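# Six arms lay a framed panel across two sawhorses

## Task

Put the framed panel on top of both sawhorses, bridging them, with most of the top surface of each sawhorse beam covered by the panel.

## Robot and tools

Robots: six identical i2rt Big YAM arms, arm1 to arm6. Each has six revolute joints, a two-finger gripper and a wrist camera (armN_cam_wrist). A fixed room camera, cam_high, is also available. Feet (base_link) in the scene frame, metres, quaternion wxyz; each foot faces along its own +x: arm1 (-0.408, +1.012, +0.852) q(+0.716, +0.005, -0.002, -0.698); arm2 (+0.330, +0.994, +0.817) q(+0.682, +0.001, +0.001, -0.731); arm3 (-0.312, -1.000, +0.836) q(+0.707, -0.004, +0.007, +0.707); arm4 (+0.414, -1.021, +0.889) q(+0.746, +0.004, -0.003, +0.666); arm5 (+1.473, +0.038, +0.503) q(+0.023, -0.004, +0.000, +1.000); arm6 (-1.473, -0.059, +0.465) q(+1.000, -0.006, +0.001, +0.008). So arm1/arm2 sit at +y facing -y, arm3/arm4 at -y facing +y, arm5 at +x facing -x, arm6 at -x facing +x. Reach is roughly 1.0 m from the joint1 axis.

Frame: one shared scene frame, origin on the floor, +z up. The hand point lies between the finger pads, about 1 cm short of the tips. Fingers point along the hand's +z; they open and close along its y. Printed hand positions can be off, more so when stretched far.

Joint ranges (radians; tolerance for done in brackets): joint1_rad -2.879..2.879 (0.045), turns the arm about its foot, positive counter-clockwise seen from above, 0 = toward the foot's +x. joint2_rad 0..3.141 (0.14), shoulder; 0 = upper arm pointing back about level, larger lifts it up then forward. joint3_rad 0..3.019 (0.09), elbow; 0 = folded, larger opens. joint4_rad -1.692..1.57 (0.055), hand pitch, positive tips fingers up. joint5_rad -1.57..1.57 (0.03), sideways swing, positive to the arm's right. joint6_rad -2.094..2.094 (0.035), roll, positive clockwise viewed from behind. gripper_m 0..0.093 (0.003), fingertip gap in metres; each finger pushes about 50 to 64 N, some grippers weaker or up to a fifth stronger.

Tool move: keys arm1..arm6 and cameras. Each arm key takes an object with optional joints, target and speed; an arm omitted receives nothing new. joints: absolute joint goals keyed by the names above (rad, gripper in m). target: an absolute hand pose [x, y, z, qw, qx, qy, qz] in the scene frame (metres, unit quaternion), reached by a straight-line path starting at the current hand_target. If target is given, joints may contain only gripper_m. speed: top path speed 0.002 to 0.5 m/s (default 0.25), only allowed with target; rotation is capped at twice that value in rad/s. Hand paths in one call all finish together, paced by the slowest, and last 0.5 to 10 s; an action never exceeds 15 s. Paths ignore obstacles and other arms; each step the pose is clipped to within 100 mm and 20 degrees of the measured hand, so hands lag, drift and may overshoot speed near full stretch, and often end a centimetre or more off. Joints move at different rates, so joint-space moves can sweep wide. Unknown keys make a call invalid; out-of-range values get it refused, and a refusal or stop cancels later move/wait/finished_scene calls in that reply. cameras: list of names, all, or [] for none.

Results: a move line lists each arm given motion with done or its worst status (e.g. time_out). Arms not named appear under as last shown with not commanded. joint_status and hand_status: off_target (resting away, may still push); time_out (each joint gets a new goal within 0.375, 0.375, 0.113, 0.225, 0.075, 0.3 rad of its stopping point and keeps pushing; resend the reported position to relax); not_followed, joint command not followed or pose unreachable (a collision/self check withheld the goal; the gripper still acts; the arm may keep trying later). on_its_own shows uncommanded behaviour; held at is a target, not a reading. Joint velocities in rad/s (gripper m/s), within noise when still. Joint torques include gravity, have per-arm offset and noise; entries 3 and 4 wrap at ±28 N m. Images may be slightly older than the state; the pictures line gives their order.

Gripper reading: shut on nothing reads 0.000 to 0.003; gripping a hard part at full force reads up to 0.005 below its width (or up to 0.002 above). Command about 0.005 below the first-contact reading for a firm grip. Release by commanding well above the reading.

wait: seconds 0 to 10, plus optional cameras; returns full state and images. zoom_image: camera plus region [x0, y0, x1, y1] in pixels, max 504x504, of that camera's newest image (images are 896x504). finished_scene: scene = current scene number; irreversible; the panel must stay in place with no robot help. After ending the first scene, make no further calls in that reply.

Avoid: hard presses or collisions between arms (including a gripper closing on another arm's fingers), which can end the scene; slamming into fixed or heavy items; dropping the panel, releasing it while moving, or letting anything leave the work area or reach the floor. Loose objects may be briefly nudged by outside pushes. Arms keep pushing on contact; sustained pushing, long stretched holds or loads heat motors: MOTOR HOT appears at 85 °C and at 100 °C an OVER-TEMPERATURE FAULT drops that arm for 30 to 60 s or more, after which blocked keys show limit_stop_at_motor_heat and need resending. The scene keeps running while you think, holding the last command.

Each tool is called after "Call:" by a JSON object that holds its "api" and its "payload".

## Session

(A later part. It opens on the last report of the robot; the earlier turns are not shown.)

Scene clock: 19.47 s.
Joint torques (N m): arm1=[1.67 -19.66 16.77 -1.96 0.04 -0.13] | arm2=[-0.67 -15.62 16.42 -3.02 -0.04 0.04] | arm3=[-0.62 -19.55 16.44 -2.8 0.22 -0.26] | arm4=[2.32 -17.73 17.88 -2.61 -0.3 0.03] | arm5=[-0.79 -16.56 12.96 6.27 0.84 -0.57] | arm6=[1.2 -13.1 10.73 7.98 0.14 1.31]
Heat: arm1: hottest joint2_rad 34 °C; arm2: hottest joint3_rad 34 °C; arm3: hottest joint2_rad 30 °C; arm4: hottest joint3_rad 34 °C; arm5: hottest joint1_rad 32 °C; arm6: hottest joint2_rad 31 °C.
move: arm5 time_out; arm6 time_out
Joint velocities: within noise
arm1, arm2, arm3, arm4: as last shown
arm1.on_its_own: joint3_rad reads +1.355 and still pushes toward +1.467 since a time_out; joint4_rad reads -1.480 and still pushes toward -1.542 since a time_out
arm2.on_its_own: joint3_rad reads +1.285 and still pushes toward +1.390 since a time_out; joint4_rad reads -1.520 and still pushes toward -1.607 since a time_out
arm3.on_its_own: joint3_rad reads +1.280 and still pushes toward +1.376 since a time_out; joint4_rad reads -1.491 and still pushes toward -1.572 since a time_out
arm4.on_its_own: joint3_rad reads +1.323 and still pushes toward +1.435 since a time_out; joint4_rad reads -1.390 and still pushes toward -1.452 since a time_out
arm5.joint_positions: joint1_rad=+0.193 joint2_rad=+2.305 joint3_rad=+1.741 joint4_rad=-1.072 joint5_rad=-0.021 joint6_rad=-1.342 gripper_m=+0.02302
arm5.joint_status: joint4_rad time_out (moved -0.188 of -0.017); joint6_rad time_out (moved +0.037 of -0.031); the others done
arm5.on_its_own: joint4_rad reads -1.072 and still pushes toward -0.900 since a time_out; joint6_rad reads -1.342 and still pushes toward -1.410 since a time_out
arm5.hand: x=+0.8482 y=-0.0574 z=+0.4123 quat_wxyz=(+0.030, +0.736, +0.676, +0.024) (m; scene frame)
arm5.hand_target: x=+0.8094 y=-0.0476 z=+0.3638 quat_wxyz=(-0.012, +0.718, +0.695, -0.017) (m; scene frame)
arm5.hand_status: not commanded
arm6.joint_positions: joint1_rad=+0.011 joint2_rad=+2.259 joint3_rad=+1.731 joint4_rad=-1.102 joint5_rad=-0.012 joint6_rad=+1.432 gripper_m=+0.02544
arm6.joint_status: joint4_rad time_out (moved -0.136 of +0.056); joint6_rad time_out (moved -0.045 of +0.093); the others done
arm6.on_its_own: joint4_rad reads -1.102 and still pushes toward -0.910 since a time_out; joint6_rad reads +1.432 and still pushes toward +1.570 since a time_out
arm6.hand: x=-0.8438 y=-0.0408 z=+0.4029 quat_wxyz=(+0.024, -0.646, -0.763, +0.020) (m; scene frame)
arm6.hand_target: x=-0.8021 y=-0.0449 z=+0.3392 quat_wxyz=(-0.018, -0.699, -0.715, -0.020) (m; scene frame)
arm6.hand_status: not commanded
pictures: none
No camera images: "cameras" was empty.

Call:
{"api": "move", "payload": {"arm5": {"joints":{"joint1_rad":0.16,"joint2_rad":2.663,"joint3_rad":2.251,"joint4_rad":-1.1,"joint6_rad":-1.45}}, "arm6": {"joints":{"joint2_rad":2.65,"joint3_rad":2.243,"joint4_rad":-1.1,"joint6_rad":1.57}}, "cameras": ["cam_high","arm5_cam_wrist","arm6_cam_wrist"]}}

Call:
{"api": "zoom_image", "payload": {"camera": "cam_high", "region": [230, 110, 640, 480]}}

Scene clock: 22.37 s.
Joint torques (N m): arm1=[1.67 -19.66 16.77 -1.98 0.04 -0.13] | arm2=[-0.62 -15.56 16.43 -3.02 -0.04 0.05] | arm3=[-0.67 -19.49 16.43 -2.8 0.22 -0.27] | arm4=[2.37 -17.79 17.87 -2.63 -0.29 0.03] | arm5=[-0.67 -15.68 18.14 6.87 1.01 -1.02] | arm6=[1.08 -13.57 13.01 7.39 0.19 1.42]
Heat: arm1: hottest joint2_rad 34 °C; arm2: hottest joint3_rad 36 °C; arm3: hottest joint3_rad 31 °C; arm4: hottest joint3_rad 36 °C; arm5: hottest joint1_rad 32 °C; arm6: hottest joint2_rad 31 °C.
move: arm5 time_out; arm6 time_out
Joint velocities: within noise
arm1, arm2, arm3, arm4: as last shown
arm1.on_its_own: joint3_rad reads +1.355 and still pushes toward +1.467 since a time_out; joint4_rad reads -1.480 and still pushes toward -1.542 since a time_out
arm2.on_its_own: joint3_rad reads +1.285 and still pushes toward +1.390 since a time_out; joint4_rad reads -1.520 and still pushes toward -1.607 since a time_out
arm3.on_its_own: joint3_rad reads +1.280 and still pushes toward +1.376 since a time_out; joint4_rad reads -1.491 and still pushes toward -1.572 since a time_out
arm4.on_its_own: joint3_rad reads +1.323 and still pushes toward +1.435 since a time_out; joint4_rad reads -1.390 and still pushes toward -1.452 since a time_out
arm5.joint_positions: joint1_rad=+0.177 joint2_rad=+2.520 joint3_rad=+2.166 joint4_rad=-1.289 joint5_rad=-0.025 joint6_rad=-1.332 gripper_m=+0.02227
arm5.joint_status: joint2_rad time_out (moved +0.215 of +0.358); joint4_rad time_out (moved -0.217 of -0.028); joint6_rad time_out (moved +0.010 of -0.108); the others done
arm5.on_its_own: joint2_rad reads +2.520 and still pushes toward +2.663 since a time_out; joint4_rad reads -1.289 and still pushes toward -1.100 since a time_out; joint6_rad reads -1.332 and still pushes toward -1.450 since a time_out
arm5.hand: x=+0.7705 y=-0.0582 z=+0.4134 quat_wxyz=(+0.033, +0.744, +0.667, +0.025) (m; scene frame)
arm5.hand_target: x=+0.7254 y=-0.0468 z=+0.3406 quat_wxyz=(-0.016, +0.710, +0.704, -0.020) (m; scene frame)
arm5.hand_status: not commanded
arm6.joint_positions: joint1_rad=+0.013 joint2_rad=+2.489 joint3_rad=+2.174 joint4_rad=-1.276 joint5_rad=-0.014 joint6_rad=+1.421 gripper_m=+0.02748
arm6.joint_status: joint2_rad time_out (moved +0.230 of +0.391); joint4_rad time_out (moved -0.174 of +0.002); joint6_rad time_out (moved -0.011 of +0.138); the others done
arm6.on_its_own: joint2_rad reads +2.489 and still pushes toward +2.650 since a time_out; joint4_rad reads -1.276 and still pushes toward -1.100 since a time_out; joint6_rad reads +1.421 and still pushes toward +1.570 since a time_out
arm6.hand: x=-0.7518 y=-0.0364 z=+0.4029 quat_wxyz=(+0.009, -0.641, -0.768, +0.007) (m; scene frame)
arm6.hand_target: x=-0.7198 y=-0.0435 z=+0.3133 quat_wxyz=(-0.021, -0.699, -0.715, -0.023) (m; scene frame)
arm6.hand_status: not commanded
pictures: arm5_cam_wrist, arm6_cam_wrist, cam_high

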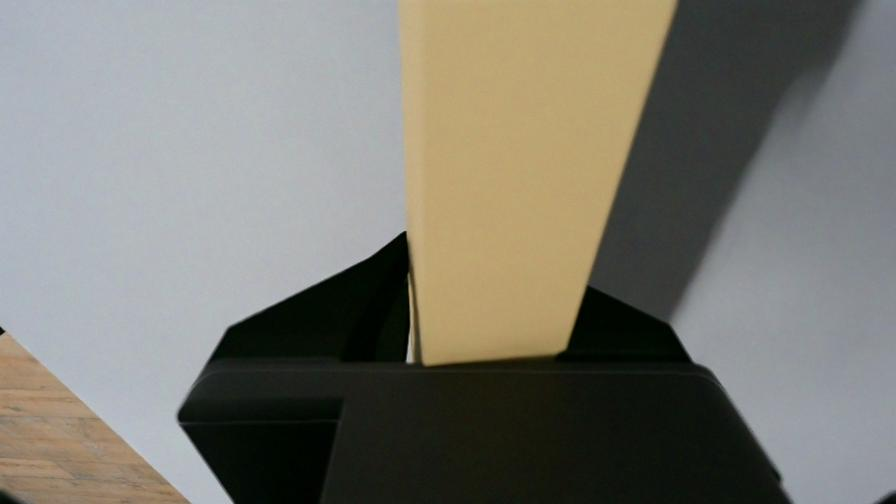

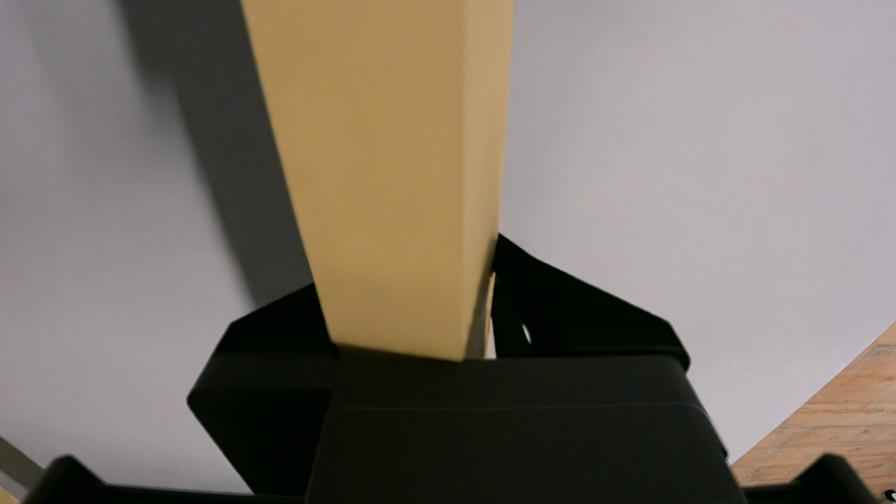

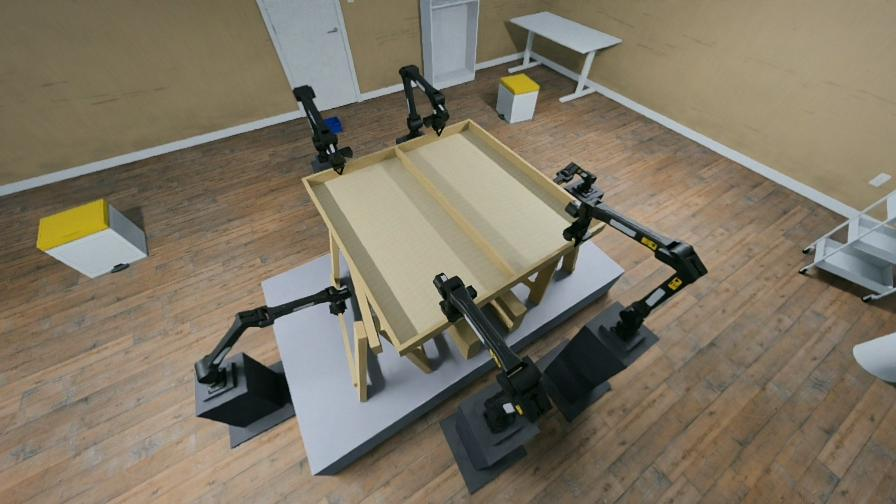

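Scaled by 1.229.

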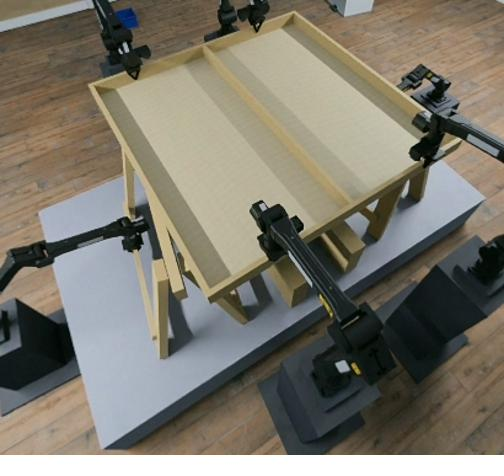

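Call:
{"api": "move", "payload": {"arm5": {"joints":{"joint1_rad":0.177,"joint2_rad":2.50,"joint3_rad":2.166,"joint4_rad":-1.289,"joint6_rad":-1.332,"gripper_m":0.09}}, "cameras": []}}

Call:
{"api": "move", "payload": {"arm5": {"target":[0.78,-0.055,0.53,0,0.744,0.667,0]}, "cameras": []}}

Call:
{"api": "move", "payload": {"arm5": {"target":[0.815,0.3,0.53,0,0.744,0.667,0],"speed":0.4}, "cameras": ["arm5_cam_wrist"]}}

Scene clock: 24.03 s.
Joint torques (N m): arm1=[1.67 -19.66 16.77 -1.98 0.04 -0.13] | arm2=[-0.67 -15.62 16.42 -3.03 -0.04 0.05] | arm3=[-0.62 -19.55 16.43 -2.78 0.22 -0.27] | arm4=[2.32 -17.9 17.89 -2.63 -0.29 0.02] | arm5=[0.44 -28.81 10.06 -0.12 0 0.16] | arm6=[1.03 -13.57 13.03 7.39 0.19 1.42]
Heat: arm1: hottest joint2_rad 34 °C; arm2: hottest joint3_rad 36 °C; arm3: hottest joint3_rad 31 °C; arm4: hottest joint3_rad 37 °C; arm5: hottest joint3_rad 33 °C; arm6: hottest joint2_rad 31 °C.
move: arm5 done
Joint velocities: within noise
arm1, arm2, arm3, arm4, arm6: as last shown
arm1.on_its_own: joint3_rad reads +1.355 and still pushes toward +1.467 since a time_out; joint4_rad reads -1.480 and still pushes toward -1.542 since a time_out
arm2.on_its_own: joint3_rad reads +1.285 and still pushes toward +1.390 since a time_out; joint4_rad reads -1.520 and still pushes toward -1.607 since a time_out
arm3.on_its_own: joint3_rad reads +1.280 and still pushes toward +1.376 since a time_out; joint4_rad reads -1.491 and still pushes toward -1.572 since a time_out
arm4.on_its_own: joint3_rad reads +1.323 and still pushes toward +1.435 since a time_out; joint4_rad reads -1.390 and still pushes toward -1.452 since a time_out
arm5.joint_positions: joint1_rad=+0.178 joint2_rad=+2.510 joint3_rad=+2.173 joint4_rad=-1.279 joint5_rad=-0.002 joint6_rad=-1.345 gripper_m=+0.08991
arm5.joint_status: all done
arm5.hand: x=+0.7632 y=-0.0560 z=+0.4224 quat_wxyz=(+0.017, +0.740, +0.673, +0.021) (m; scene frame)
arm5.hand_target: x=+0.7660 y=-0.0546 z=+0.4269 quat_wxyz=(+0.017, +0.744, +0.667, +0.025) (m; scene frame)
arm5.hand_status: not commanded
arm6.on_its_own: joint2_rad reads +2.489 and still pushes toward +2.650 since a time_out; joint4_rad reads -1.276 and still pushes toward -1.100 since a time_out; joint6_rad reads +1.421 and still pushes toward +1.570 since a time_out
pictures: none
No camera images: "cameras" was empty.

Scene clock: 25.40 s.
Joint torques (N m): arm1=[1.67 -19.6 16.77 -1.96 0.04 -0.13] | arm2=[-0.73 -15.56 16.42 -3.02 -0.04 0.05] | arm3=[-0.56 -19.55 16.44 -2.77 0.22 -0.27] | arm4=[2.37 -17.85 17.84 -2.62 -0.3 0.03] | arm5=[0.73 -24.12 10.43 0.16 0 0.18] | arm6=[1.03 -13.57 13.03 7.39 0.19 1.42]
Heat: arm1: hottest joint2_rad 34 °C; arm2: hottest joint3_rad 37 °C; arm3: hottest joint3_rad 32 °C; arm4: hottest joint3_rad 37 °C; arm5: hottest joint3_rad 33 °C; arm6: hottest joint2_rad 31 °C.
move: arm5 off_target
Joint velocities: within noise
arm1, arm2, arm3, arm4, arm6: as last shown
arm1.on_its_own: joint3_rad reads +1.355 and still pushes toward +1.467 since a time_out; joint4_rad reads -1.480 and still pushes toward -1.542 since a time_out
arm2.on_its_own: joint3_rad reads +1.285 and still pushes toward +1.390 since a time_out; joint4_rad reads -1.520 and still pushes toward -1.607 since a time_out
arm3.on_its_own: joint3_rad reads +1.280 and still pushes toward +1.376 since a time_out; joint4_rad reads -1.491 and still pushes toward -1.572 since a time_out
arm4.on_its_own: joint3_rad reads +1.323 and still pushes toward +1.435 since a time_out; joint4_rad reads -1.390 and still pushes toward -1.452 since a time_out
arm5.joint_positions: joint1_rad=+0.178 joint2_rad=+2.273 joint3_rad=+2.082 joint4_rad=-1.325 joint5_rad=-0.002 joint6_rad=-1.342 gripper_m=+0.08991
arm5.joint_status: not commanded
arm5.hand: x=+0.7719 y=-0.0546 z=+0.5522 quat_wxyz=(-0.012, +0.741, +0.671, -0.020) (m; scene frame)
arm5.hand_target: x=+0.7803 y=-0.0550 z=+0.5304 quat_wxyz=(+0.000, +0.744, +0.668, +0.000) (m; scene frame)
arm5.hand_status: off_target (0.024 m and 2.7 deg from the pose sent, 0.109 m and 3.2 deg at the start)
arm6.on_its_own: joint2_rad reads +2.489 and still pushes toward +2.650 since a time_out; joint4_rad reads -1.276 and still pushes toward -1.100 since a time_out; joint6_rad reads +1.421 and still pushes toward +1.570 since a time_out
pictures: none
No camera images: "cameras" was empty.

Scene clock: 27.47 s.
Joint torques (N m): arm1=[1.67 -19.66 16.77 -1.96 0.04 -0.13] | arm2=[-0.62 -15.62 16.42 -3.03 -0.04 0.05] | arm3=[-0.56 -19.49 16.43 -2.78 0.22 -0.27] | arm4=[2.32 -17.73 17.88 -2.62 -0.29 0.03] | arm5=[0.62 -23.3 16.27 -0.05 -0.22 -0.07] | arm6=[1.03 -13.51 13.04 7.39 0.19 1.42]
Heat: arm1: hottest joint2_rad 34 °C; arm2: hottest joint3_rad 38 °C; arm3: hottest joint3_rad 32 °C; arm4: hottest joint3_rad 38 °C; arm5: hottest joint3_rad 33 °C; arm6: hottest joint2_rad 31 °C.
move: arm5 off_target
Joint velocities: within noise
arm1, arm2, arm3, arm4, arm6: as last shown
arm1.on_its_own: joint3_rad reads +1.355 and still pushes toward +1.467 since a time_out; joint4_rad reads -1.480 and still pushes toward -1.542 since a time_out
arm2.on_its_own: joint3_rad reads +1.285 and still pushes toward +1.390 since a time_out; joint4_rad reads -1.520 and still pushes toward -1.607 since a time_out
arm3.on_its_own: joint3_rad reads +1.280 and still pushes toward +1.376 since a time_out; joint4_rad reads -1.491 and still pushes toward -1.572 since a time_out
arm4.on_its_own: joint3_rad reads +1.323 and still pushes toward +1.435 since a time_out; joint4_rad reads -1.390 and still pushes toward -1.452 since a time_out
arm5.joint_positions: joint1_rad=-0.335 joint2_rad=+2.293 joint3_rad=+2.063 joint4_rad=-1.345 joint5_rad=-0.001 joint6_rad=-1.828 gripper_m=+0.08991
arm5.joint_status: not commanded
arm5.hand: x=+0.8290 y=+0.2969 z=+0.5325 quat_wxyz=(+0.004, +0.750, +0.661, +0.004) (m; scene frame)
arm5.hand_target: x=+0.8158 y=+0.2996 z=+0.5300 quat_wxyz=(-0.001, +0.745, +0.668, +0.000) (m; scene frame)
arm5.hand_status: off_target (0.015 m and 1.1 deg from the pose sent, 0.358 m and 2.7 deg at the start; pose on its path clipped on 2 of 62 steps)
arm6.on_its_own: joint2_rad reads +2.489 and still pushes toward +2.650 since a time_out; joint4_rad reads -1.276 and still pushes toward -1.100 since a time_out; joint6_rad reads +1.421 and still pushes toward +1.570 since a time_out
pictures: arm5_cam_wrist

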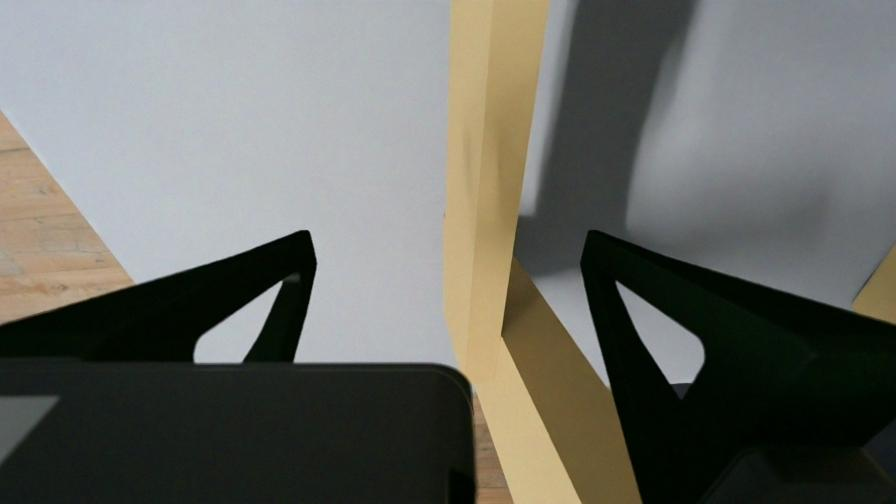

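Call:
{"api": "move", "payload": {"arm5": {"target":[0.802,0.30,0.40,0,0.744,0.667,0],"speed":0.15,"joints":{"gripper_m":0.09}}, "arm6": {"joints":{"joint2_rad":2.75,"joint3_rad":2.36,"joint4_rad":-1.13,"joint6_rad":1.57}}, "cameras": ["arm5_cam_wrist","cam_high"]}}

Call:
{"api": "zoom_image", "payload": {"camera": "cam_high", "region": [230, 110, 640, 480]}}

Scene clock: 31.20 s.
Joint torques (N m): arm1=[1.67 -19.66 16.77 -1.96 0.04 -0.13] | arm2=[-0.62 -15.56 16.4 -3.03 -0.04 0.04] | arm3=[-0.62 -19.55 16.43 -2.8 0.22 -0.26] | arm4=[2.43 -17.67 17.87 -2.62 -0.3 0.03] | arm5=[1.03 -23.71 13.87 0.65 -0.13 0] | arm6=[1.03 -11.63 11.96 7.75 0.22 1.41]
Heat: arm1: hottest joint3_rad 35 °C; arm2: hottest joint3_rad 39 °C; arm3: hottest joint3_rad 33 °C; arm4: hottest joint3_rad 40 °C; arm5: hottest joint3_rad 34 °C; arm6: hottest joint2_rad 31 °C.
move: arm5 off_target; arm6 time_out
Joint velocities: within noise
arm1, arm2, arm3, arm4: as last shown
arm1.on_its_own: joint3_rad reads +1.355 and still pushes toward +1.467 since a time_out; joint4_rad reads -1.480 and still pushes toward -1.542 since a time_out
arm2.on_its_own: joint3_rad reads +1.285 and still pushes toward +1.390 since a time_out; joint4_rad reads -1.520 and still pushes toward -1.607 since a time_out
arm3.on_its_own: joint3_rad reads +1.280 and still pushes toward +1.376 since a time_out; joint4_rad reads -1.491 and still pushes toward -1.572 since a time_out
arm4.on_its_own: joint3_rad reads +1.323 and still pushes toward +1.435 since a time_out; joint4_rad reads -1.390 and still pushes toward -1.452 since a time_out
arm5.joint_positions: joint1_rad=-0.334 joint2_rad=+2.463 joint3_rad=+2.066 joint4_rad=-1.169 joint5_rad=-0.003 joint6_rad=-1.828 gripper_m=+0.08991
arm5.joint_status: all done
arm5.hand: x=+0.8121 y=+0.3022 z=+0.4167 quat_wxyz=(+0.001, +0.749, +0.662, +0.001) (m; scene frame)
arm5.hand_target: x=+0.8029 y=+0.2997 z=+0.4004 quat_wxyz=(+0.000, +0.745, +0.668, +0.000) (m; scene frame)
arm5.hand_status: off_target (0.020 m and 0.8 deg from the pose sent, 0.135 m and 1.1 deg at the start)
arm6.joint_positions: joint1_rad=+0.014 joint2_rad=+2.558 joint3_rad=+2.307 joint4_rad=-1.313 joint5_rad=-0.014 joint6_rad=+1.422 gripper_m=+0.02900
arm6.joint_status: joint2_rad time_out (moved +0.069 of +0.261); joint4_rad time_out (moved -0.038 of +0.146); joint6_rad time_out (moved +0.001 of +0.149); the others done
arm6.on_its_own: joint2_rad reads +2.558 and still pushes toward +2.750 since a time_out; joint4_rad reads -1.313 and still pushes toward -1.130 since a time_out; joint6_rad reads +1.422 and still pushes toward +1.570 since a time_out
arm6.hand: x=-0.7273 y=-0.0352 z=+0.4021 quat_wxyz=(+0.000, -0.641, -0.768, -0.002) (m; scene frame)
arm6.hand_target: x=-0.7106 y=-0.0435 z=+0.2821 quat_wxyz=(-0.016, -0.699, -0.715, -0.018) (m; scene frame)
arm6.hand_status: not commanded
pictures: arm5_cam_wrist, cam_high

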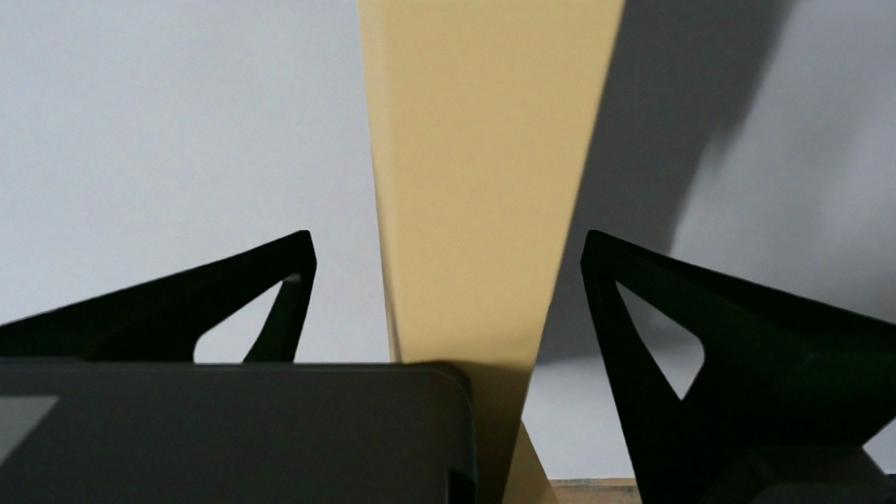

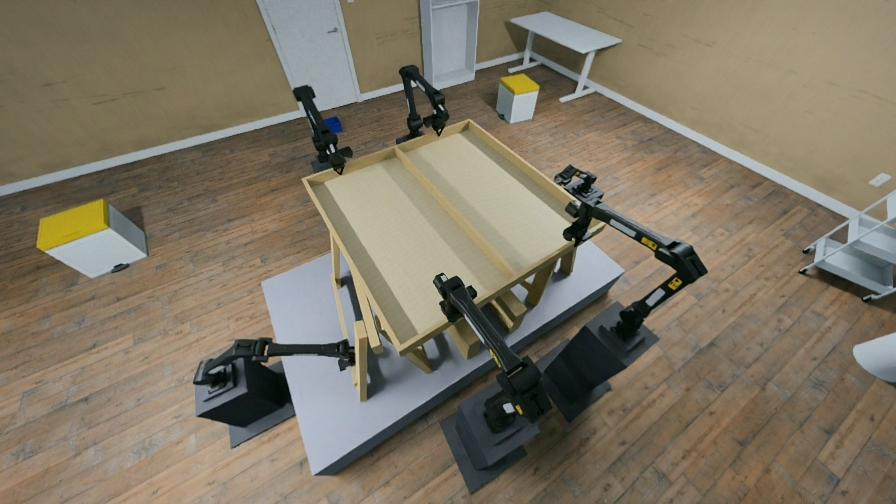

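Scaled by 1.229.

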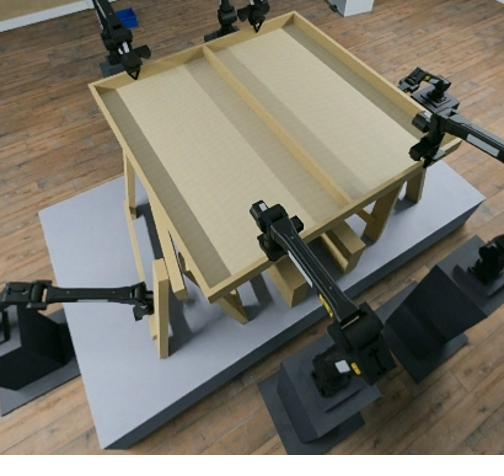

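Call:
{"api": "move", "payload": {"arm5": {"joints":{"gripper_m":0.02}}, "cameras": []}}

Call:
{"api": "move", "payload": {"arm5": {"joints":{"joint1_rad":-0.295,"joint2_rad":2.77,"joint3_rad":2.42,"joint4_rad":-1.17,"joint6_rad":-1.88}}, "cameras": ["cam_high","arm5_cam_wrist"]}}

Call:
{"api": "zoom_image", "payload": {"camera": "cam_high", "region": [230, 110, 640, 480]}}

Scene clock: 32.43 s.
Joint torques (N m): arm1=[1.67 -19.66 16.77 -1.95 0.04 -0.13] | arm2=[-0.67 -15.62 16.4 -3.02 -0.04 0.05] | arm3=[-0.62 -19.55 16.43 -2.8 0.22 -0.27] | arm4=[2.32 -17.73 17.87 -2.63 -0.29 0.02] | arm5=[1.32 -23.71 13.7 1.51 -0.43 -0.06] | arm6=[1.08 -11.69 11.96 7.73 0.22 1.41]
Heat: arm1: hottest joint3_rad 36 °C; arm2: hottest joint3_rad 40 °C; arm3: hottest joint3_rad 33 °C; arm4: hottest joint3_rad 40 °C; arm5: hottest joint3_rad 34 °C; arm6: hottest joint2_rad 31 °C.
move: arm5 off_target
Joint velocities: within noise
arm1, arm2, arm3, arm4, arm6: as last shown
arm1.on_its_own: joint3_rad reads +1.355 and still pushes toward +1.467 since a time_out; joint4_rad reads -1.480 and still pushes toward -1.542 since a time_out
arm2.on_its_own: joint3_rad reads +1.285 and still pushes toward +1.390 since a time_out; joint4_rad reads -1.520 and still pushes toward -1.607 since a time_out
arm3.on_its_own: joint3_rad reads +1.280 and still pushes toward +1.376 since a time_out; joint4_rad reads -1.491 and still pushes toward -1.572 since a time_out
arm4.on_its_own: joint3_rad reads +1.323 and still pushes toward +1.435 since a time_out; joint4_rad reads -1.390 and still pushes toward -1.452 since a time_out
arm5.joint_positions: joint1_rad=-0.334 joint2_rad=+2.463 joint3_rad=+2.066 joint4_rad=-1.192 joint5_rad=+0.003 joint6_rad=-1.822 gripper_m=+0.02594
arm5.joint_status: gripper_m off_target (ended at +0.02596, target +0.02000)
arm5.hand: x=+0.8180 y=+0.3011 z=+0.4168 quat_wxyz=(+0.010, +0.751, +0.660, +0.009) (m; scene frame)
arm5.hand_target: x=+0.8029 y=+0.2997 z=+0.4004 quat_wxyz=(+0.000, +0.745, +0.667, +0.000) (m; scene frame)
arm5.hand_status: not commanded
arm6.on_its_own: joint2_rad reads +2.558 and still pushes toward +2.750 since a time_out; joint4_rad reads -1.313 and still pushes toward -1.130 since a time_out; joint6_rad reads +1.422 and still pushes toward +1.570 since a time_out
pictures: none
No camera images: "cameras" was empty.

Scene clock: 34.70 s.
Joint torques (N m): arm1=[1.67 -19.66 16.77 -1.96 0.04 -0.13] | arm2=[-0.67 -15.62 16.42 -3.02 -0.04 0.05] | arm3=[-0.56 -19.49 16.42 -2.8 0.22 -0.27] | arm4=[2.49 -17.73 17.87 -2.58 -0.29 0.03] | arm5=[2.43 -15.85 16.66 6.15 -0.82 -0.08] | arm6=[0.97 -11.58 11.97 7.75 0.22 1.41]
Heat: arm1: hottest joint3_rad 36 °C; arm2: hottest joint3_rad 40 °C; arm3: hottest joint3_rad 33 °C; arm4: hottest joint3_rad 41 °C; arm5: hottest joint3_rad 34 °C; arm6: hottest joint2_rad 31 °C.
move: arm5 time_out
Joint velocities: within noise
arm1.joint_positions: joint1_rad=-0.036 joint2_rad=+1.497 joint3_rad=+1.355 joint4_rad=-1.480 joint5_rad=+0.009 joint6_rad=-1.617 gripper_m=+0.01873
arm1.joint_status: not commanded
arm1.on_its_own: joint3_rad reads +1.355 and still pushes toward +1.467 since a time_out; joint4_rad reads -1.480 and still pushes toward -1.542 since a time_out
arm1.hand: x=-0.4166 y=+0.5847 z=+1.0621 quat_wxyz=(-0.001, +0.017, -0.999, -0.028) (m; scene frame)
arm1.hand_target: x=-0.4110 y=+0.5804 z=+1.1407 quat_wxyz=(+0.001, +0.027, -0.999, +0.041) (m; scene frame)
arm1.hand_status: not commanded
arm2.joint_positions: joint1_rad=+0.063 joint2_rad=+1.352 joint3_rad=+1.285 joint4_rad=-1.520 joint5_rad=+0.006 joint6_rad=+1.509 gripper_m=+0.01836
arm2.joint_status: not commanded
arm2.on_its_own: joint3_rad reads +1.285 and still pushes toward +1.390 since a time_out; joint4_rad reads -1.520 and still pushes toward -1.607 since a time_out
arm2.hand: x=+0.3265 y=+0.6103 z=+1.0575 quat_wxyz=(+0.009, -1.000, -0.028, +0.003) (m; scene frame)
arm2.hand_target: x=+0.3297 y=+0.6226 z=+1.1341 quat_wxyz=(-0.051, -0.998, -0.028, +0.001) (m; scene frame)
arm2.hand_status: not commanded
arm3.joint_positions: joint1_rad=+0.006 joint2_rad=+1.362 joint3_rad=+1.280 joint4_rad=-1.491 joint5_rad=+0.002 joint6_rad=+1.535 gripper_m=+0.01812
arm3.joint_status: not commanded
arm3.on_its_own: joint3_rad reads +1.280 and still pushes toward +1.376 since a time_out; joint4_rad reads -1.491 and still pushes toward -1.572 since a time_out
arm3.hand: x=-0.3118 y=-0.6063 z=+1.0655 quat_wxyz=(+0.002, +0.020, -1.000, +0.009) (m; scene frame)
arm3.hand_target: x=-0.3099 y=-0.6156 z=+1.1378 quat_wxyz=(-0.001, +0.027, -0.999, -0.047) (m; scene frame)
arm3.hand_status: not commanded
arm4.joint_positions: joint1_rad=+0.109 joint2_rad=+1.559 joint3_rad=+1.323 joint4_rad=-1.390 joint5_rad=+0.005 joint6_rad=-1.617 gripper_m=+0.02105
arm4.joint_status: not commanded
arm4.on_its_own: joint3_rad reads +1.323 and still pushes toward +1.435 since a time_out; joint4_rad reads -1.390 and still pushes toward -1.452 since a time_out
arm4.hand: x=+0.4171 y=-0.5798 z=+1.0658 quat_wxyz=(+0.023, +1.000, +0.021, +0.001) (m; scene frame)
arm4.hand_target: x=+0.4105 y=-0.5683 z=+1.1424 quat_wxyz=(-0.042, +0.999, +0.028, +0.001) (m; scene frame)
arm4.hand_status: not commanded
arm5.joint_positions: joint1_rad=-0.323 joint2_rad=+2.615 joint3_rad=+2.356 joint4_rad=-1.337 joint5_rad=+0.013 joint6_rad=-1.866 gripper_m=+0.02495
arm5.joint_status: joint2_rad time_out (moved +0.151 of +0.307); joint4_rad time_out (moved -0.144 of +0.022); the others done
arm5.on_its_own: joint2_rad reads +2.615 and still pushes toward +2.770 since a time_out; joint4_rad reads -1.337 and still pushes toward -1.170 since a time_out
arm5.hand: x=+0.7789 y=+0.3098 z=+0.4135 quat_wxyz=(+0.011, +0.733, +0.680, +0.014) (m; scene frame)
arm5.hand_target: x=+0.7486 y=+0.2959 z=+0.3227 quat_wxyz=(-0.019, +0.718, +0.695, -0.010) (m; scene frame)
arm5.hand_status: not commanded
arm6: as last shown
arm6.on_its_own: joint2_rad reads +2.558 and still pushes toward +2.750 since a time_out; joint4_rad reads -1.313 and still pushes toward -1.130 since a time_out; joint6_rad reads +1.422 and still pushes toward +1.570 since a time_out
pictures: arm5_cam_wrist, cam_high

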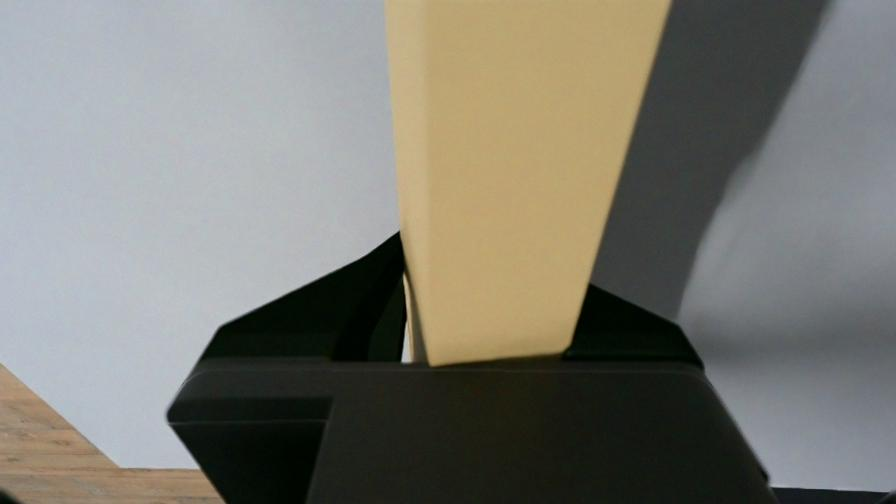

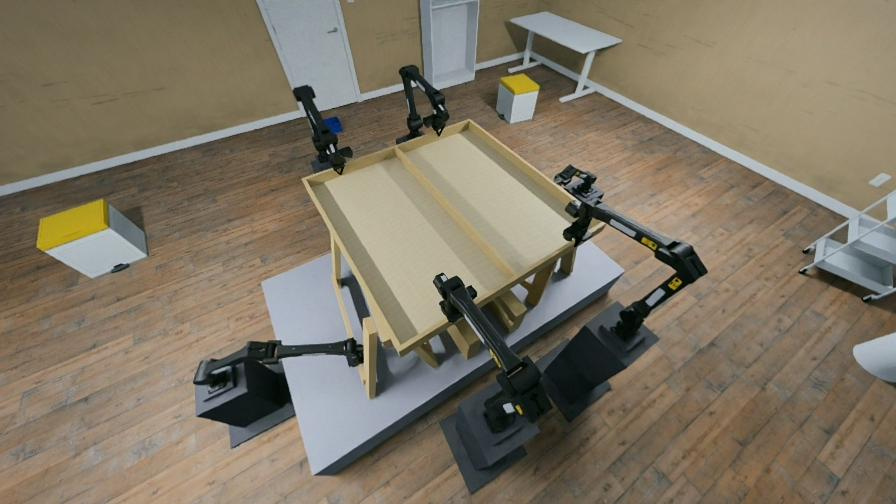

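Scaled by 1.229.

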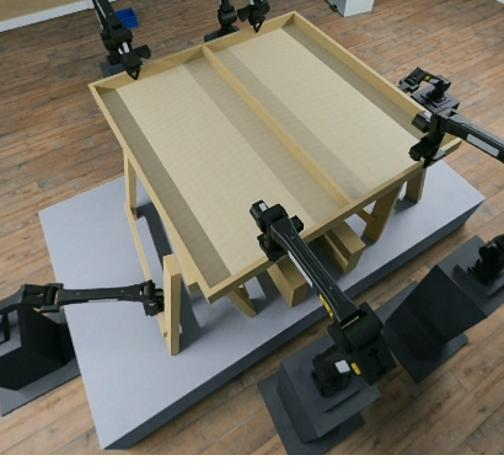

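Call:
{"api": "move", "payload": {"arm5": {"joints":{"joint1_rad":-0.28,"joint2_rad":2.9,"joint3_rad":2.55,"joint4_rad":-1.2,"joint6_rad":-1.92}}, "cameras": ["cam_high"]}}

Call:
{"api": "zoom_image", "payload": {"camera": "cam_high", "region": [230, 110, 640, 480]}}

Scene clock: 37.70 s.
Joint torques (N m): arm1=[1.61 -19.66 16.77 -1.96 0.04 -0.13] | arm2=[-0.62 -15.62 16.42 -3.03 -0.04 0.04] | arm3=[-0.56 -19.55 16.44 -2.78 0.22 -0.27] | arm4=[2.37 -17.73 17.87 -2.61 -0.29 0.04] | arm5=[3.02 -12.63 14.2 6.93 -0.8 -0.2] | arm6=[1.03 -11.63 11.96 7.73 0.22 1.41]
Heat: arm1: hottest joint3_rad 37 °C; arm2: hottest joint3_rad 41 °C; arm3: hottest joint3_rad 34 °C; arm4: hottest joint3_rad 42 °C; arm5: hottest joint3_rad 35 °C; arm6: hottest joint2_rad 31 °C.
move: arm5 time_out
Joint velocities: within noise
arm1, arm2, arm3, arm4, arm6: as last shown
arm1.on_its_own: joint3_rad reads +1.355 and still pushes toward +1.467 since a time_out; joint4_rad reads -1.480 and still pushes toward -1.542 since a time_out
arm2.on_its_own: joint3_rad reads +1.285 and still pushes toward +1.390 since a time_out; joint4_rad reads -1.520 and still pushes toward -1.607 since a time_out
arm3.on_its_own: joint3_rad reads +1.280 and still pushes toward +1.376 since a time_out; joint4_rad reads -1.491 and still pushes toward -1.572 since a time_out
arm4.on_its_own: joint3_rad reads +1.323 and still pushes toward +1.435 since a time_out; joint4_rad reads -1.390 and still pushes toward -1.452 since a time_out
arm5.joint_positions: joint1_rad=-0.315 joint2_rad=+2.698 joint3_rad=+2.517 joint4_rad=-1.388 joint5_rad=+0.012 joint6_rad=-1.893 gripper_m=+0.02639
arm5.joint_status: joint2_rad time_out (moved +0.083 of +0.285); joint4_rad time_out (moved -0.051 of +0.137); the others done
arm5.on_its_own: joint2_rad reads +2.698 and still pushes toward +2.900 since a time_out; joint4_rad reads -1.388 and still pushes toward -1.200 since a time_out
arm5.hand: x=+0.7557 y=+0.3125 z=+0.4116 quat_wxyz=(+0.000, +0.721, +0.693, +0.008) (m; scene frame)
arm5.hand_target: x=+0.7462 y=+0.2846 z=+0.2729 quat_wxyz=(-0.006, +0.699, +0.715, -0.003) (m; scene frame)
arm5.hand_status: not commanded
arm6.on_its_own: joint2_rad reads +2.558 and still pushes toward +2.750 since a time_out; joint4_rad reads -1.313 and still pushes toward -1.130 since a time_out; joint6_rad reads +1.422 and still pushes toward +1.570 since a time_out
pictures: cam_high

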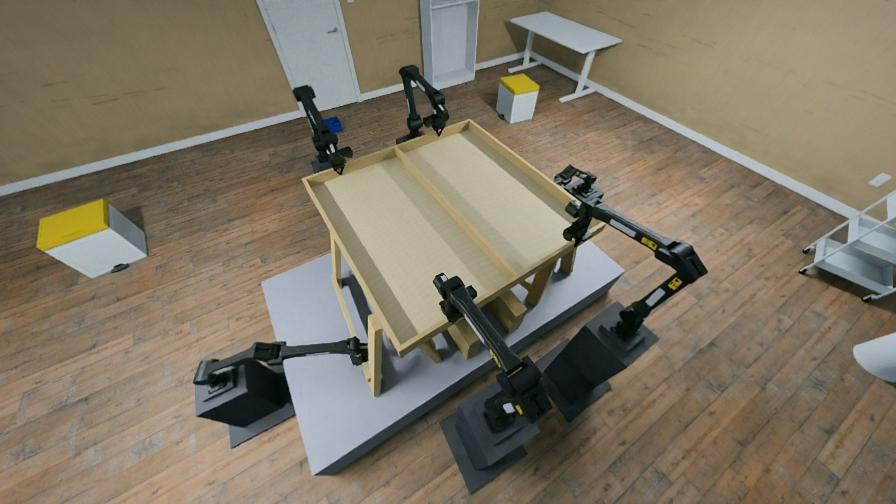

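Scaled by 1.229.

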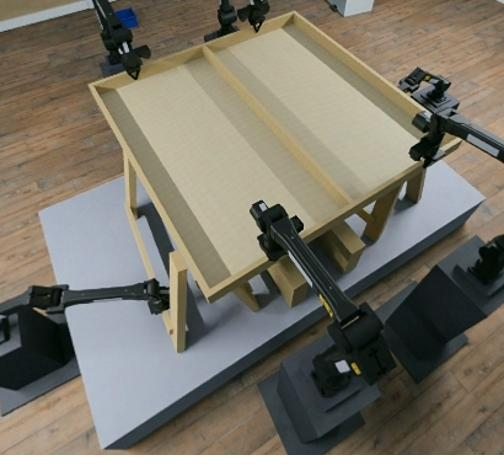

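Call:
{"api": "move", "payload": {"arm5": {"joints":{"joint1_rad":-0.265,"joint2_rad":3.03,"joint3_rad":2.75,"joint4_rad":-1.22,"joint6_rad":-1.93}}, "cameras": ["cam_high"]}}

Call:
{"api": "zoom_image", "payload": {"camera": "cam_high", "region": [230, 110, 640, 480]}}

Scene clock: 40.13 s.
Joint torques (N m): arm1=[1.67 -19.66 16.77 -1.96 0.04 -0.13] | arm2=[-0.67 -15.68 16.4 -3.02 -0.05 0.05] | arm3=[-0.62 -19.55 16.43 -2.78 0.22 -0.26] | arm4=[2.49 -17.73 17.85 -2.58 -0.29 0.02] | arm5=[3.25 -11.81 13 7.75 -0.79 -0.04] | arm6=[0.97 -11.63 11.96 7.73 0.22 1.41]
Heat: arm1: hottest joint3_rad 38 °C; arm2: hottest joint3_rad 42 °C; arm3: hottest joint3_rad 34 °C; arm4: hottest joint3_rad 43 °C; arm5: hottest joint3_rad 35 °C; arm6: hottest joint2_rad 31 °C.
move: arm5 time_out
Joint velocities: within noise
arm1, arm2, arm3, arm4, arm6: as last shown
arm1.on_its_own: joint3_rad reads +1.355 and still pushes toward +1.467 since a time_out; joint4_rad reads -1.480 and still pushes toward -1.542 since a time_out
arm2.on_its_own: joint3_rad reads +1.285 and still pushes toward +1.390 since a time_out; joint4_rad reads -1.520 and still pushes toward -1.607 since a time_out
arm3.on_its_own: joint3_rad reads +1.280 and still pushes toward +1.376 since a time_out; joint4_rad reads -1.491 and still pushes toward -1.572 since a time_out
arm4.on_its_own: joint3_rad reads +1.323 and still pushes toward +1.435 since a time_out; joint4_rad reads -1.390 and still pushes toward -1.452 since a time_out
arm5.joint_positions: joint1_rad=-0.303 joint2_rad=+2.807 joint3_rad=+2.734 joint4_rad=-1.428 joint5_rad=+0.012 joint6_rad=-1.920 gripper_m=+0.03003
arm5.joint_status: joint2_rad time_out (moved +0.109 of +0.332); joint4_rad time_out (moved -0.040 of +0.168); the others done
arm5.on_its_own: joint2_rad reads +2.807 and still pushes toward +3.030 since a time_out; joint4_rad reads -1.428 and still pushes toward -1.220 since a time_out
arm5.hand: x=+0.7234 y=+0.3145 z=+0.4118 quat_wxyz=(-0.031, +0.707, +0.706, -0.006) (m; scene frame)
arm5.hand_target: x=+0.7234 y=+0.2803 z=+0.2486 quat_wxyz=(-0.028, +0.690, +0.723, -0.014) (m; scene frame)
arm5.hand_status: not commanded
arm6.on_its_own: joint2_rad reads +2.558 and still pushes toward +2.750 since a time_out; joint4_rad reads -1.313 and still pushes toward -1.130 since a time_out; joint6_rad reads +1.422 and still pushes toward +1.570 since a time_out
pictures: cam_high

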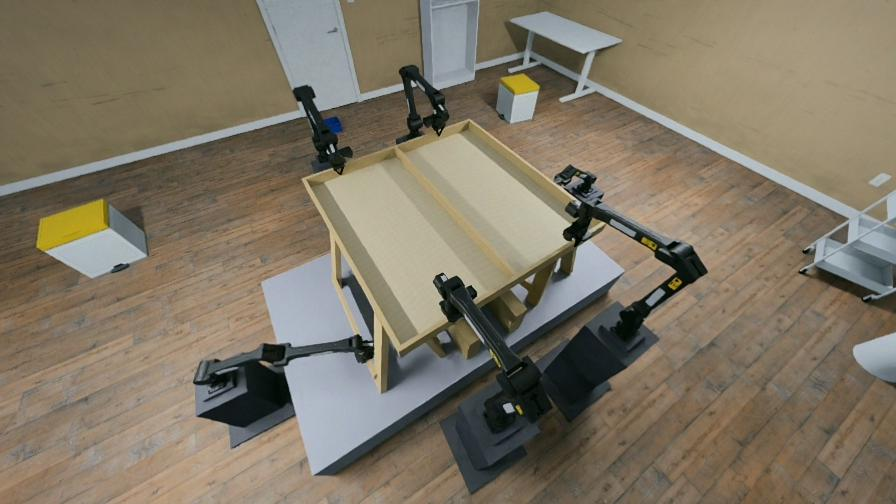

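Scaled by 1.229.

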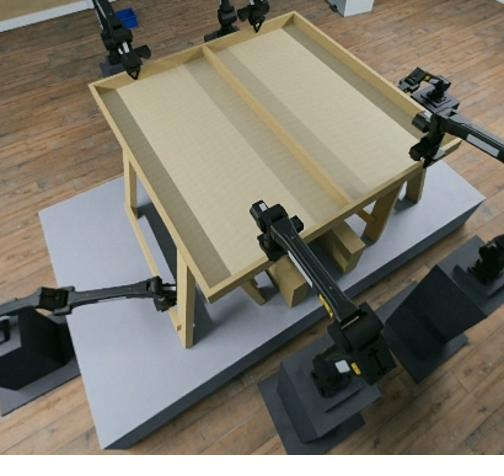

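Call:
{"api": "move", "payload": {"arm1": {"target":[-0.41,0.57,1.0,0,-0.0275,1,0],"speed":0.06}, "arm2": {"target":[0.33,0.604,0.995,0,1,0.0275,0],"speed":0.06}, "arm3": {"target":[-0.31,-0.602,1.0,0,-0.0275,1,0],"speed":0.06}, "arm4": {"target":[0.41,-0.558,1.003,0,1,0.0275,0],"speed":0.06}, "arm5": {"joints":{"joint1_rad":-0.3,"joint2_rad":2.79,"joint3_rad":2.73,"joint4_rad":-1.42,"joint6_rad":-1.92}}, "arm6": {"joints":{"joint2_rad":2.54,"joint3_rad":2.307,"joint4_rad":-1.31,"joint6_rad":1.42}}, "cameras": ["cam_high"]}}

Call:
{"api": "zoom_image", "payload": {"camera": "cam_high", "region": [230, 110, 640, 480]}}

Scene clock: 43.63 s.
Joint torques (N m): arm1=[1.49 -9.35 7.2 3.21 0.01 -0.14] | arm2=[-0.56 -4.54 5.97 2.4 0.07 0.07] | arm3=[-0.73 -9.52 5.82 1.78 0.02 -0.29] | arm4=[2.49 -8.12 8.23 2.15 -0.3 0.05] | arm5=[0.79 -30.86 11.21 1.37 -0.71 0.05] | arm6=[1.08 -30.04 7.69 1.03 0.34 0.08]
Heat: arm1: hottest joint3_rad 38 °C; arm2: hottest joint3_rad 42 °C; arm3: hottest joint3_rad 34 °C; arm4: hottest joint3_rad 43 °C; arm5: hottest joint3_rad 35 °C; arm6: hottest joint2_rad 32 °C.
move: arm1 off_target; arm2 off_target; arm3 off_target; arm4 off_target; arm5 done; arm6 done
Joint velocities: within noise
arm1.joint_positions: joint1_rad=-0.035 joint2_rad=+1.486 joint3_rad=+1.245 joint4_rad=-1.339 joint5_rad=+0.010 joint6_rad=-1.617 gripper_m=+0.01773
arm1.joint_status: not commanded
arm1.hand: x=-0.4161 y=+0.5857 z=+1.0250 quat_wxyz=(+0.000, +0.018, -1.000, -0.007) (m; scene frame)
arm1.hand_target: x=-0.4100 y=+0.5720 z=+1.0010 quat_wxyz=(+0.000, +0.027, -1.000, +0.000) (m; scene frame)
arm1.hand_status: off_target (0.030 m and 1.4 deg from the pose sent, 0.064 m and 3.4 deg at the start)
arm2.joint_positions: joint1_rad=+0.063 joint2_rad=+1.339 joint3_rad=+1.176 joint4_rad=-1.395 joint5_rad=+0.004 joint6_rad=+1.508 gripper_m=+0.01802
arm2.joint_status: not commanded
arm2.hand: x=+0.3268 y=+0.6125 z=+1.0207 quat_wxyz=(-0.005, -1.000, -0.029, +0.002) (m; scene frame)
arm2.hand_target: x=+0.3299 y=+0.6057 z=+0.9959 quat_wxyz=(+0.000, -1.000, -0.027, +0.000) (m; scene frame)
arm2.hand_status: off_target (0.027 m and 0.7 deg from the pose sent, 0.063 m and 1.1 deg at the start)
arm3.joint_positions: joint1_rad=+0.006 joint2_rad=+1.369 joint3_rad=+1.168 joint4_rad=-1.330 joint5_rad=+0.006 joint6_rad=+1.535 gripper_m=+0.01800
arm3.joint_status: not commanded
arm3.hand: x=-0.3114 y=-0.6003 z=+1.0207 quat_wxyz=(+0.000, +0.020, -1.000, -0.012) (m; scene frame)
arm3.hand_target: x=-0.3100 y=-0.6027 z=+1.0006 quat_wxyz=(+0.000, +0.027, -1.000, +0.000) (m; scene frame)
arm3.hand_status: off_target (0.021 m and 1.6 deg from the pose sent, 0.066 m and 1.3 deg at the start)
arm4.joint_positions: joint1_rad=+0.108 joint2_rad=+1.590 joint3_rad=+1.241 joint4_rad=-1.243 joint5_rad=+0.006 joint6_rad=-1.617 gripper_m=+0.02004
arm4.joint_status: not commanded
arm4.hand: x=+0.4175 y=-0.5716 z=+1.0222 quat_wxyz=(+0.006, +1.000, +0.021, +0.002) (m; scene frame)
arm4.hand_target: x=+0.4100 y=-0.5594 z=+1.0035 quat_wxyz=(+0.000, +1.000, +0.028, +0.000) (m; scene frame)
arm4.hand_status: off_target (0.025 m and 1.0 deg from the pose sent, 0.067 m and 2.7 deg at the start)
arm5.joint_positions: joint1_rad=-0.305 joint2_rad=+2.795 joint3_rad=+2.734 joint4_rad=-1.447 joint5_rad=+0.010 joint6_rad=-1.920 gripper_m=+0.03006
arm5.joint_status: all done
arm5.hand: x=+0.7255 y=+0.3143 z=+0.4210 quat_wxyz=(-0.028, +0.708, +0.706, -0.006) (m; scene frame)
arm5.hand_target: x=+0.7172 y=+0.3108 z=+0.4238 quat_wxyz=(-0.037, +0.705, +0.708, -0.018) (m; scene frame)
arm5.hand_status: not commanded
arm6.joint_positions: joint1_rad=+0.013 joint2_rad=+2.553 joint3_rad=+2.307 joint4_rad=-1.327 joint5_rad=-0.017 joint6_rad=+1.403 gripper_m=+0.02900
arm6.joint_status: all done
arm6.hand: x=-0.7296 y=-0.0351 z=+0.4059 quat_wxyz=(+0.004, -0.634, -0.773, -0.001) (m; scene frame)
arm6.hand_target: x=-0.7228 y=-0.0425 z=+0.4155 quat_wxyz=(-0.009, -0.644, -0.765, -0.009) (m; scene frame)
arm6.hand_status: not commanded
pictures: cam_high

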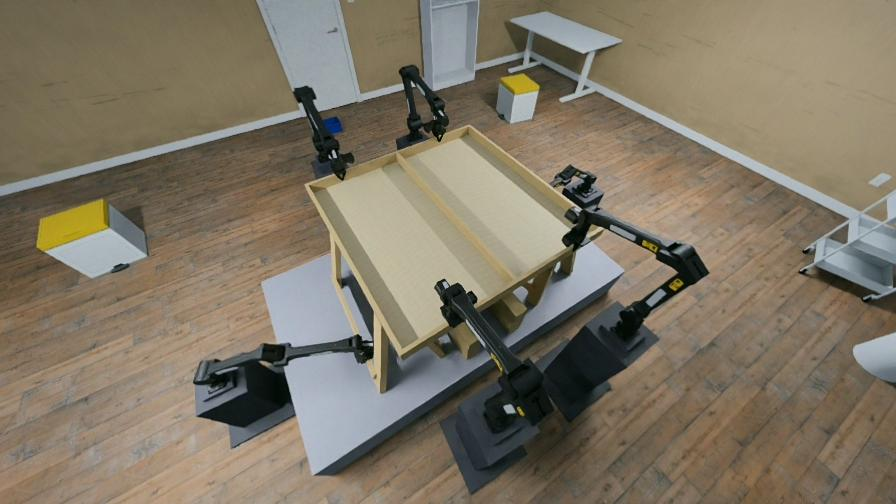

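Scaled by 1.229.

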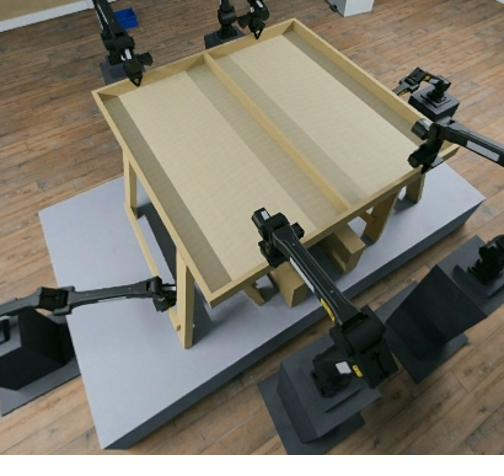

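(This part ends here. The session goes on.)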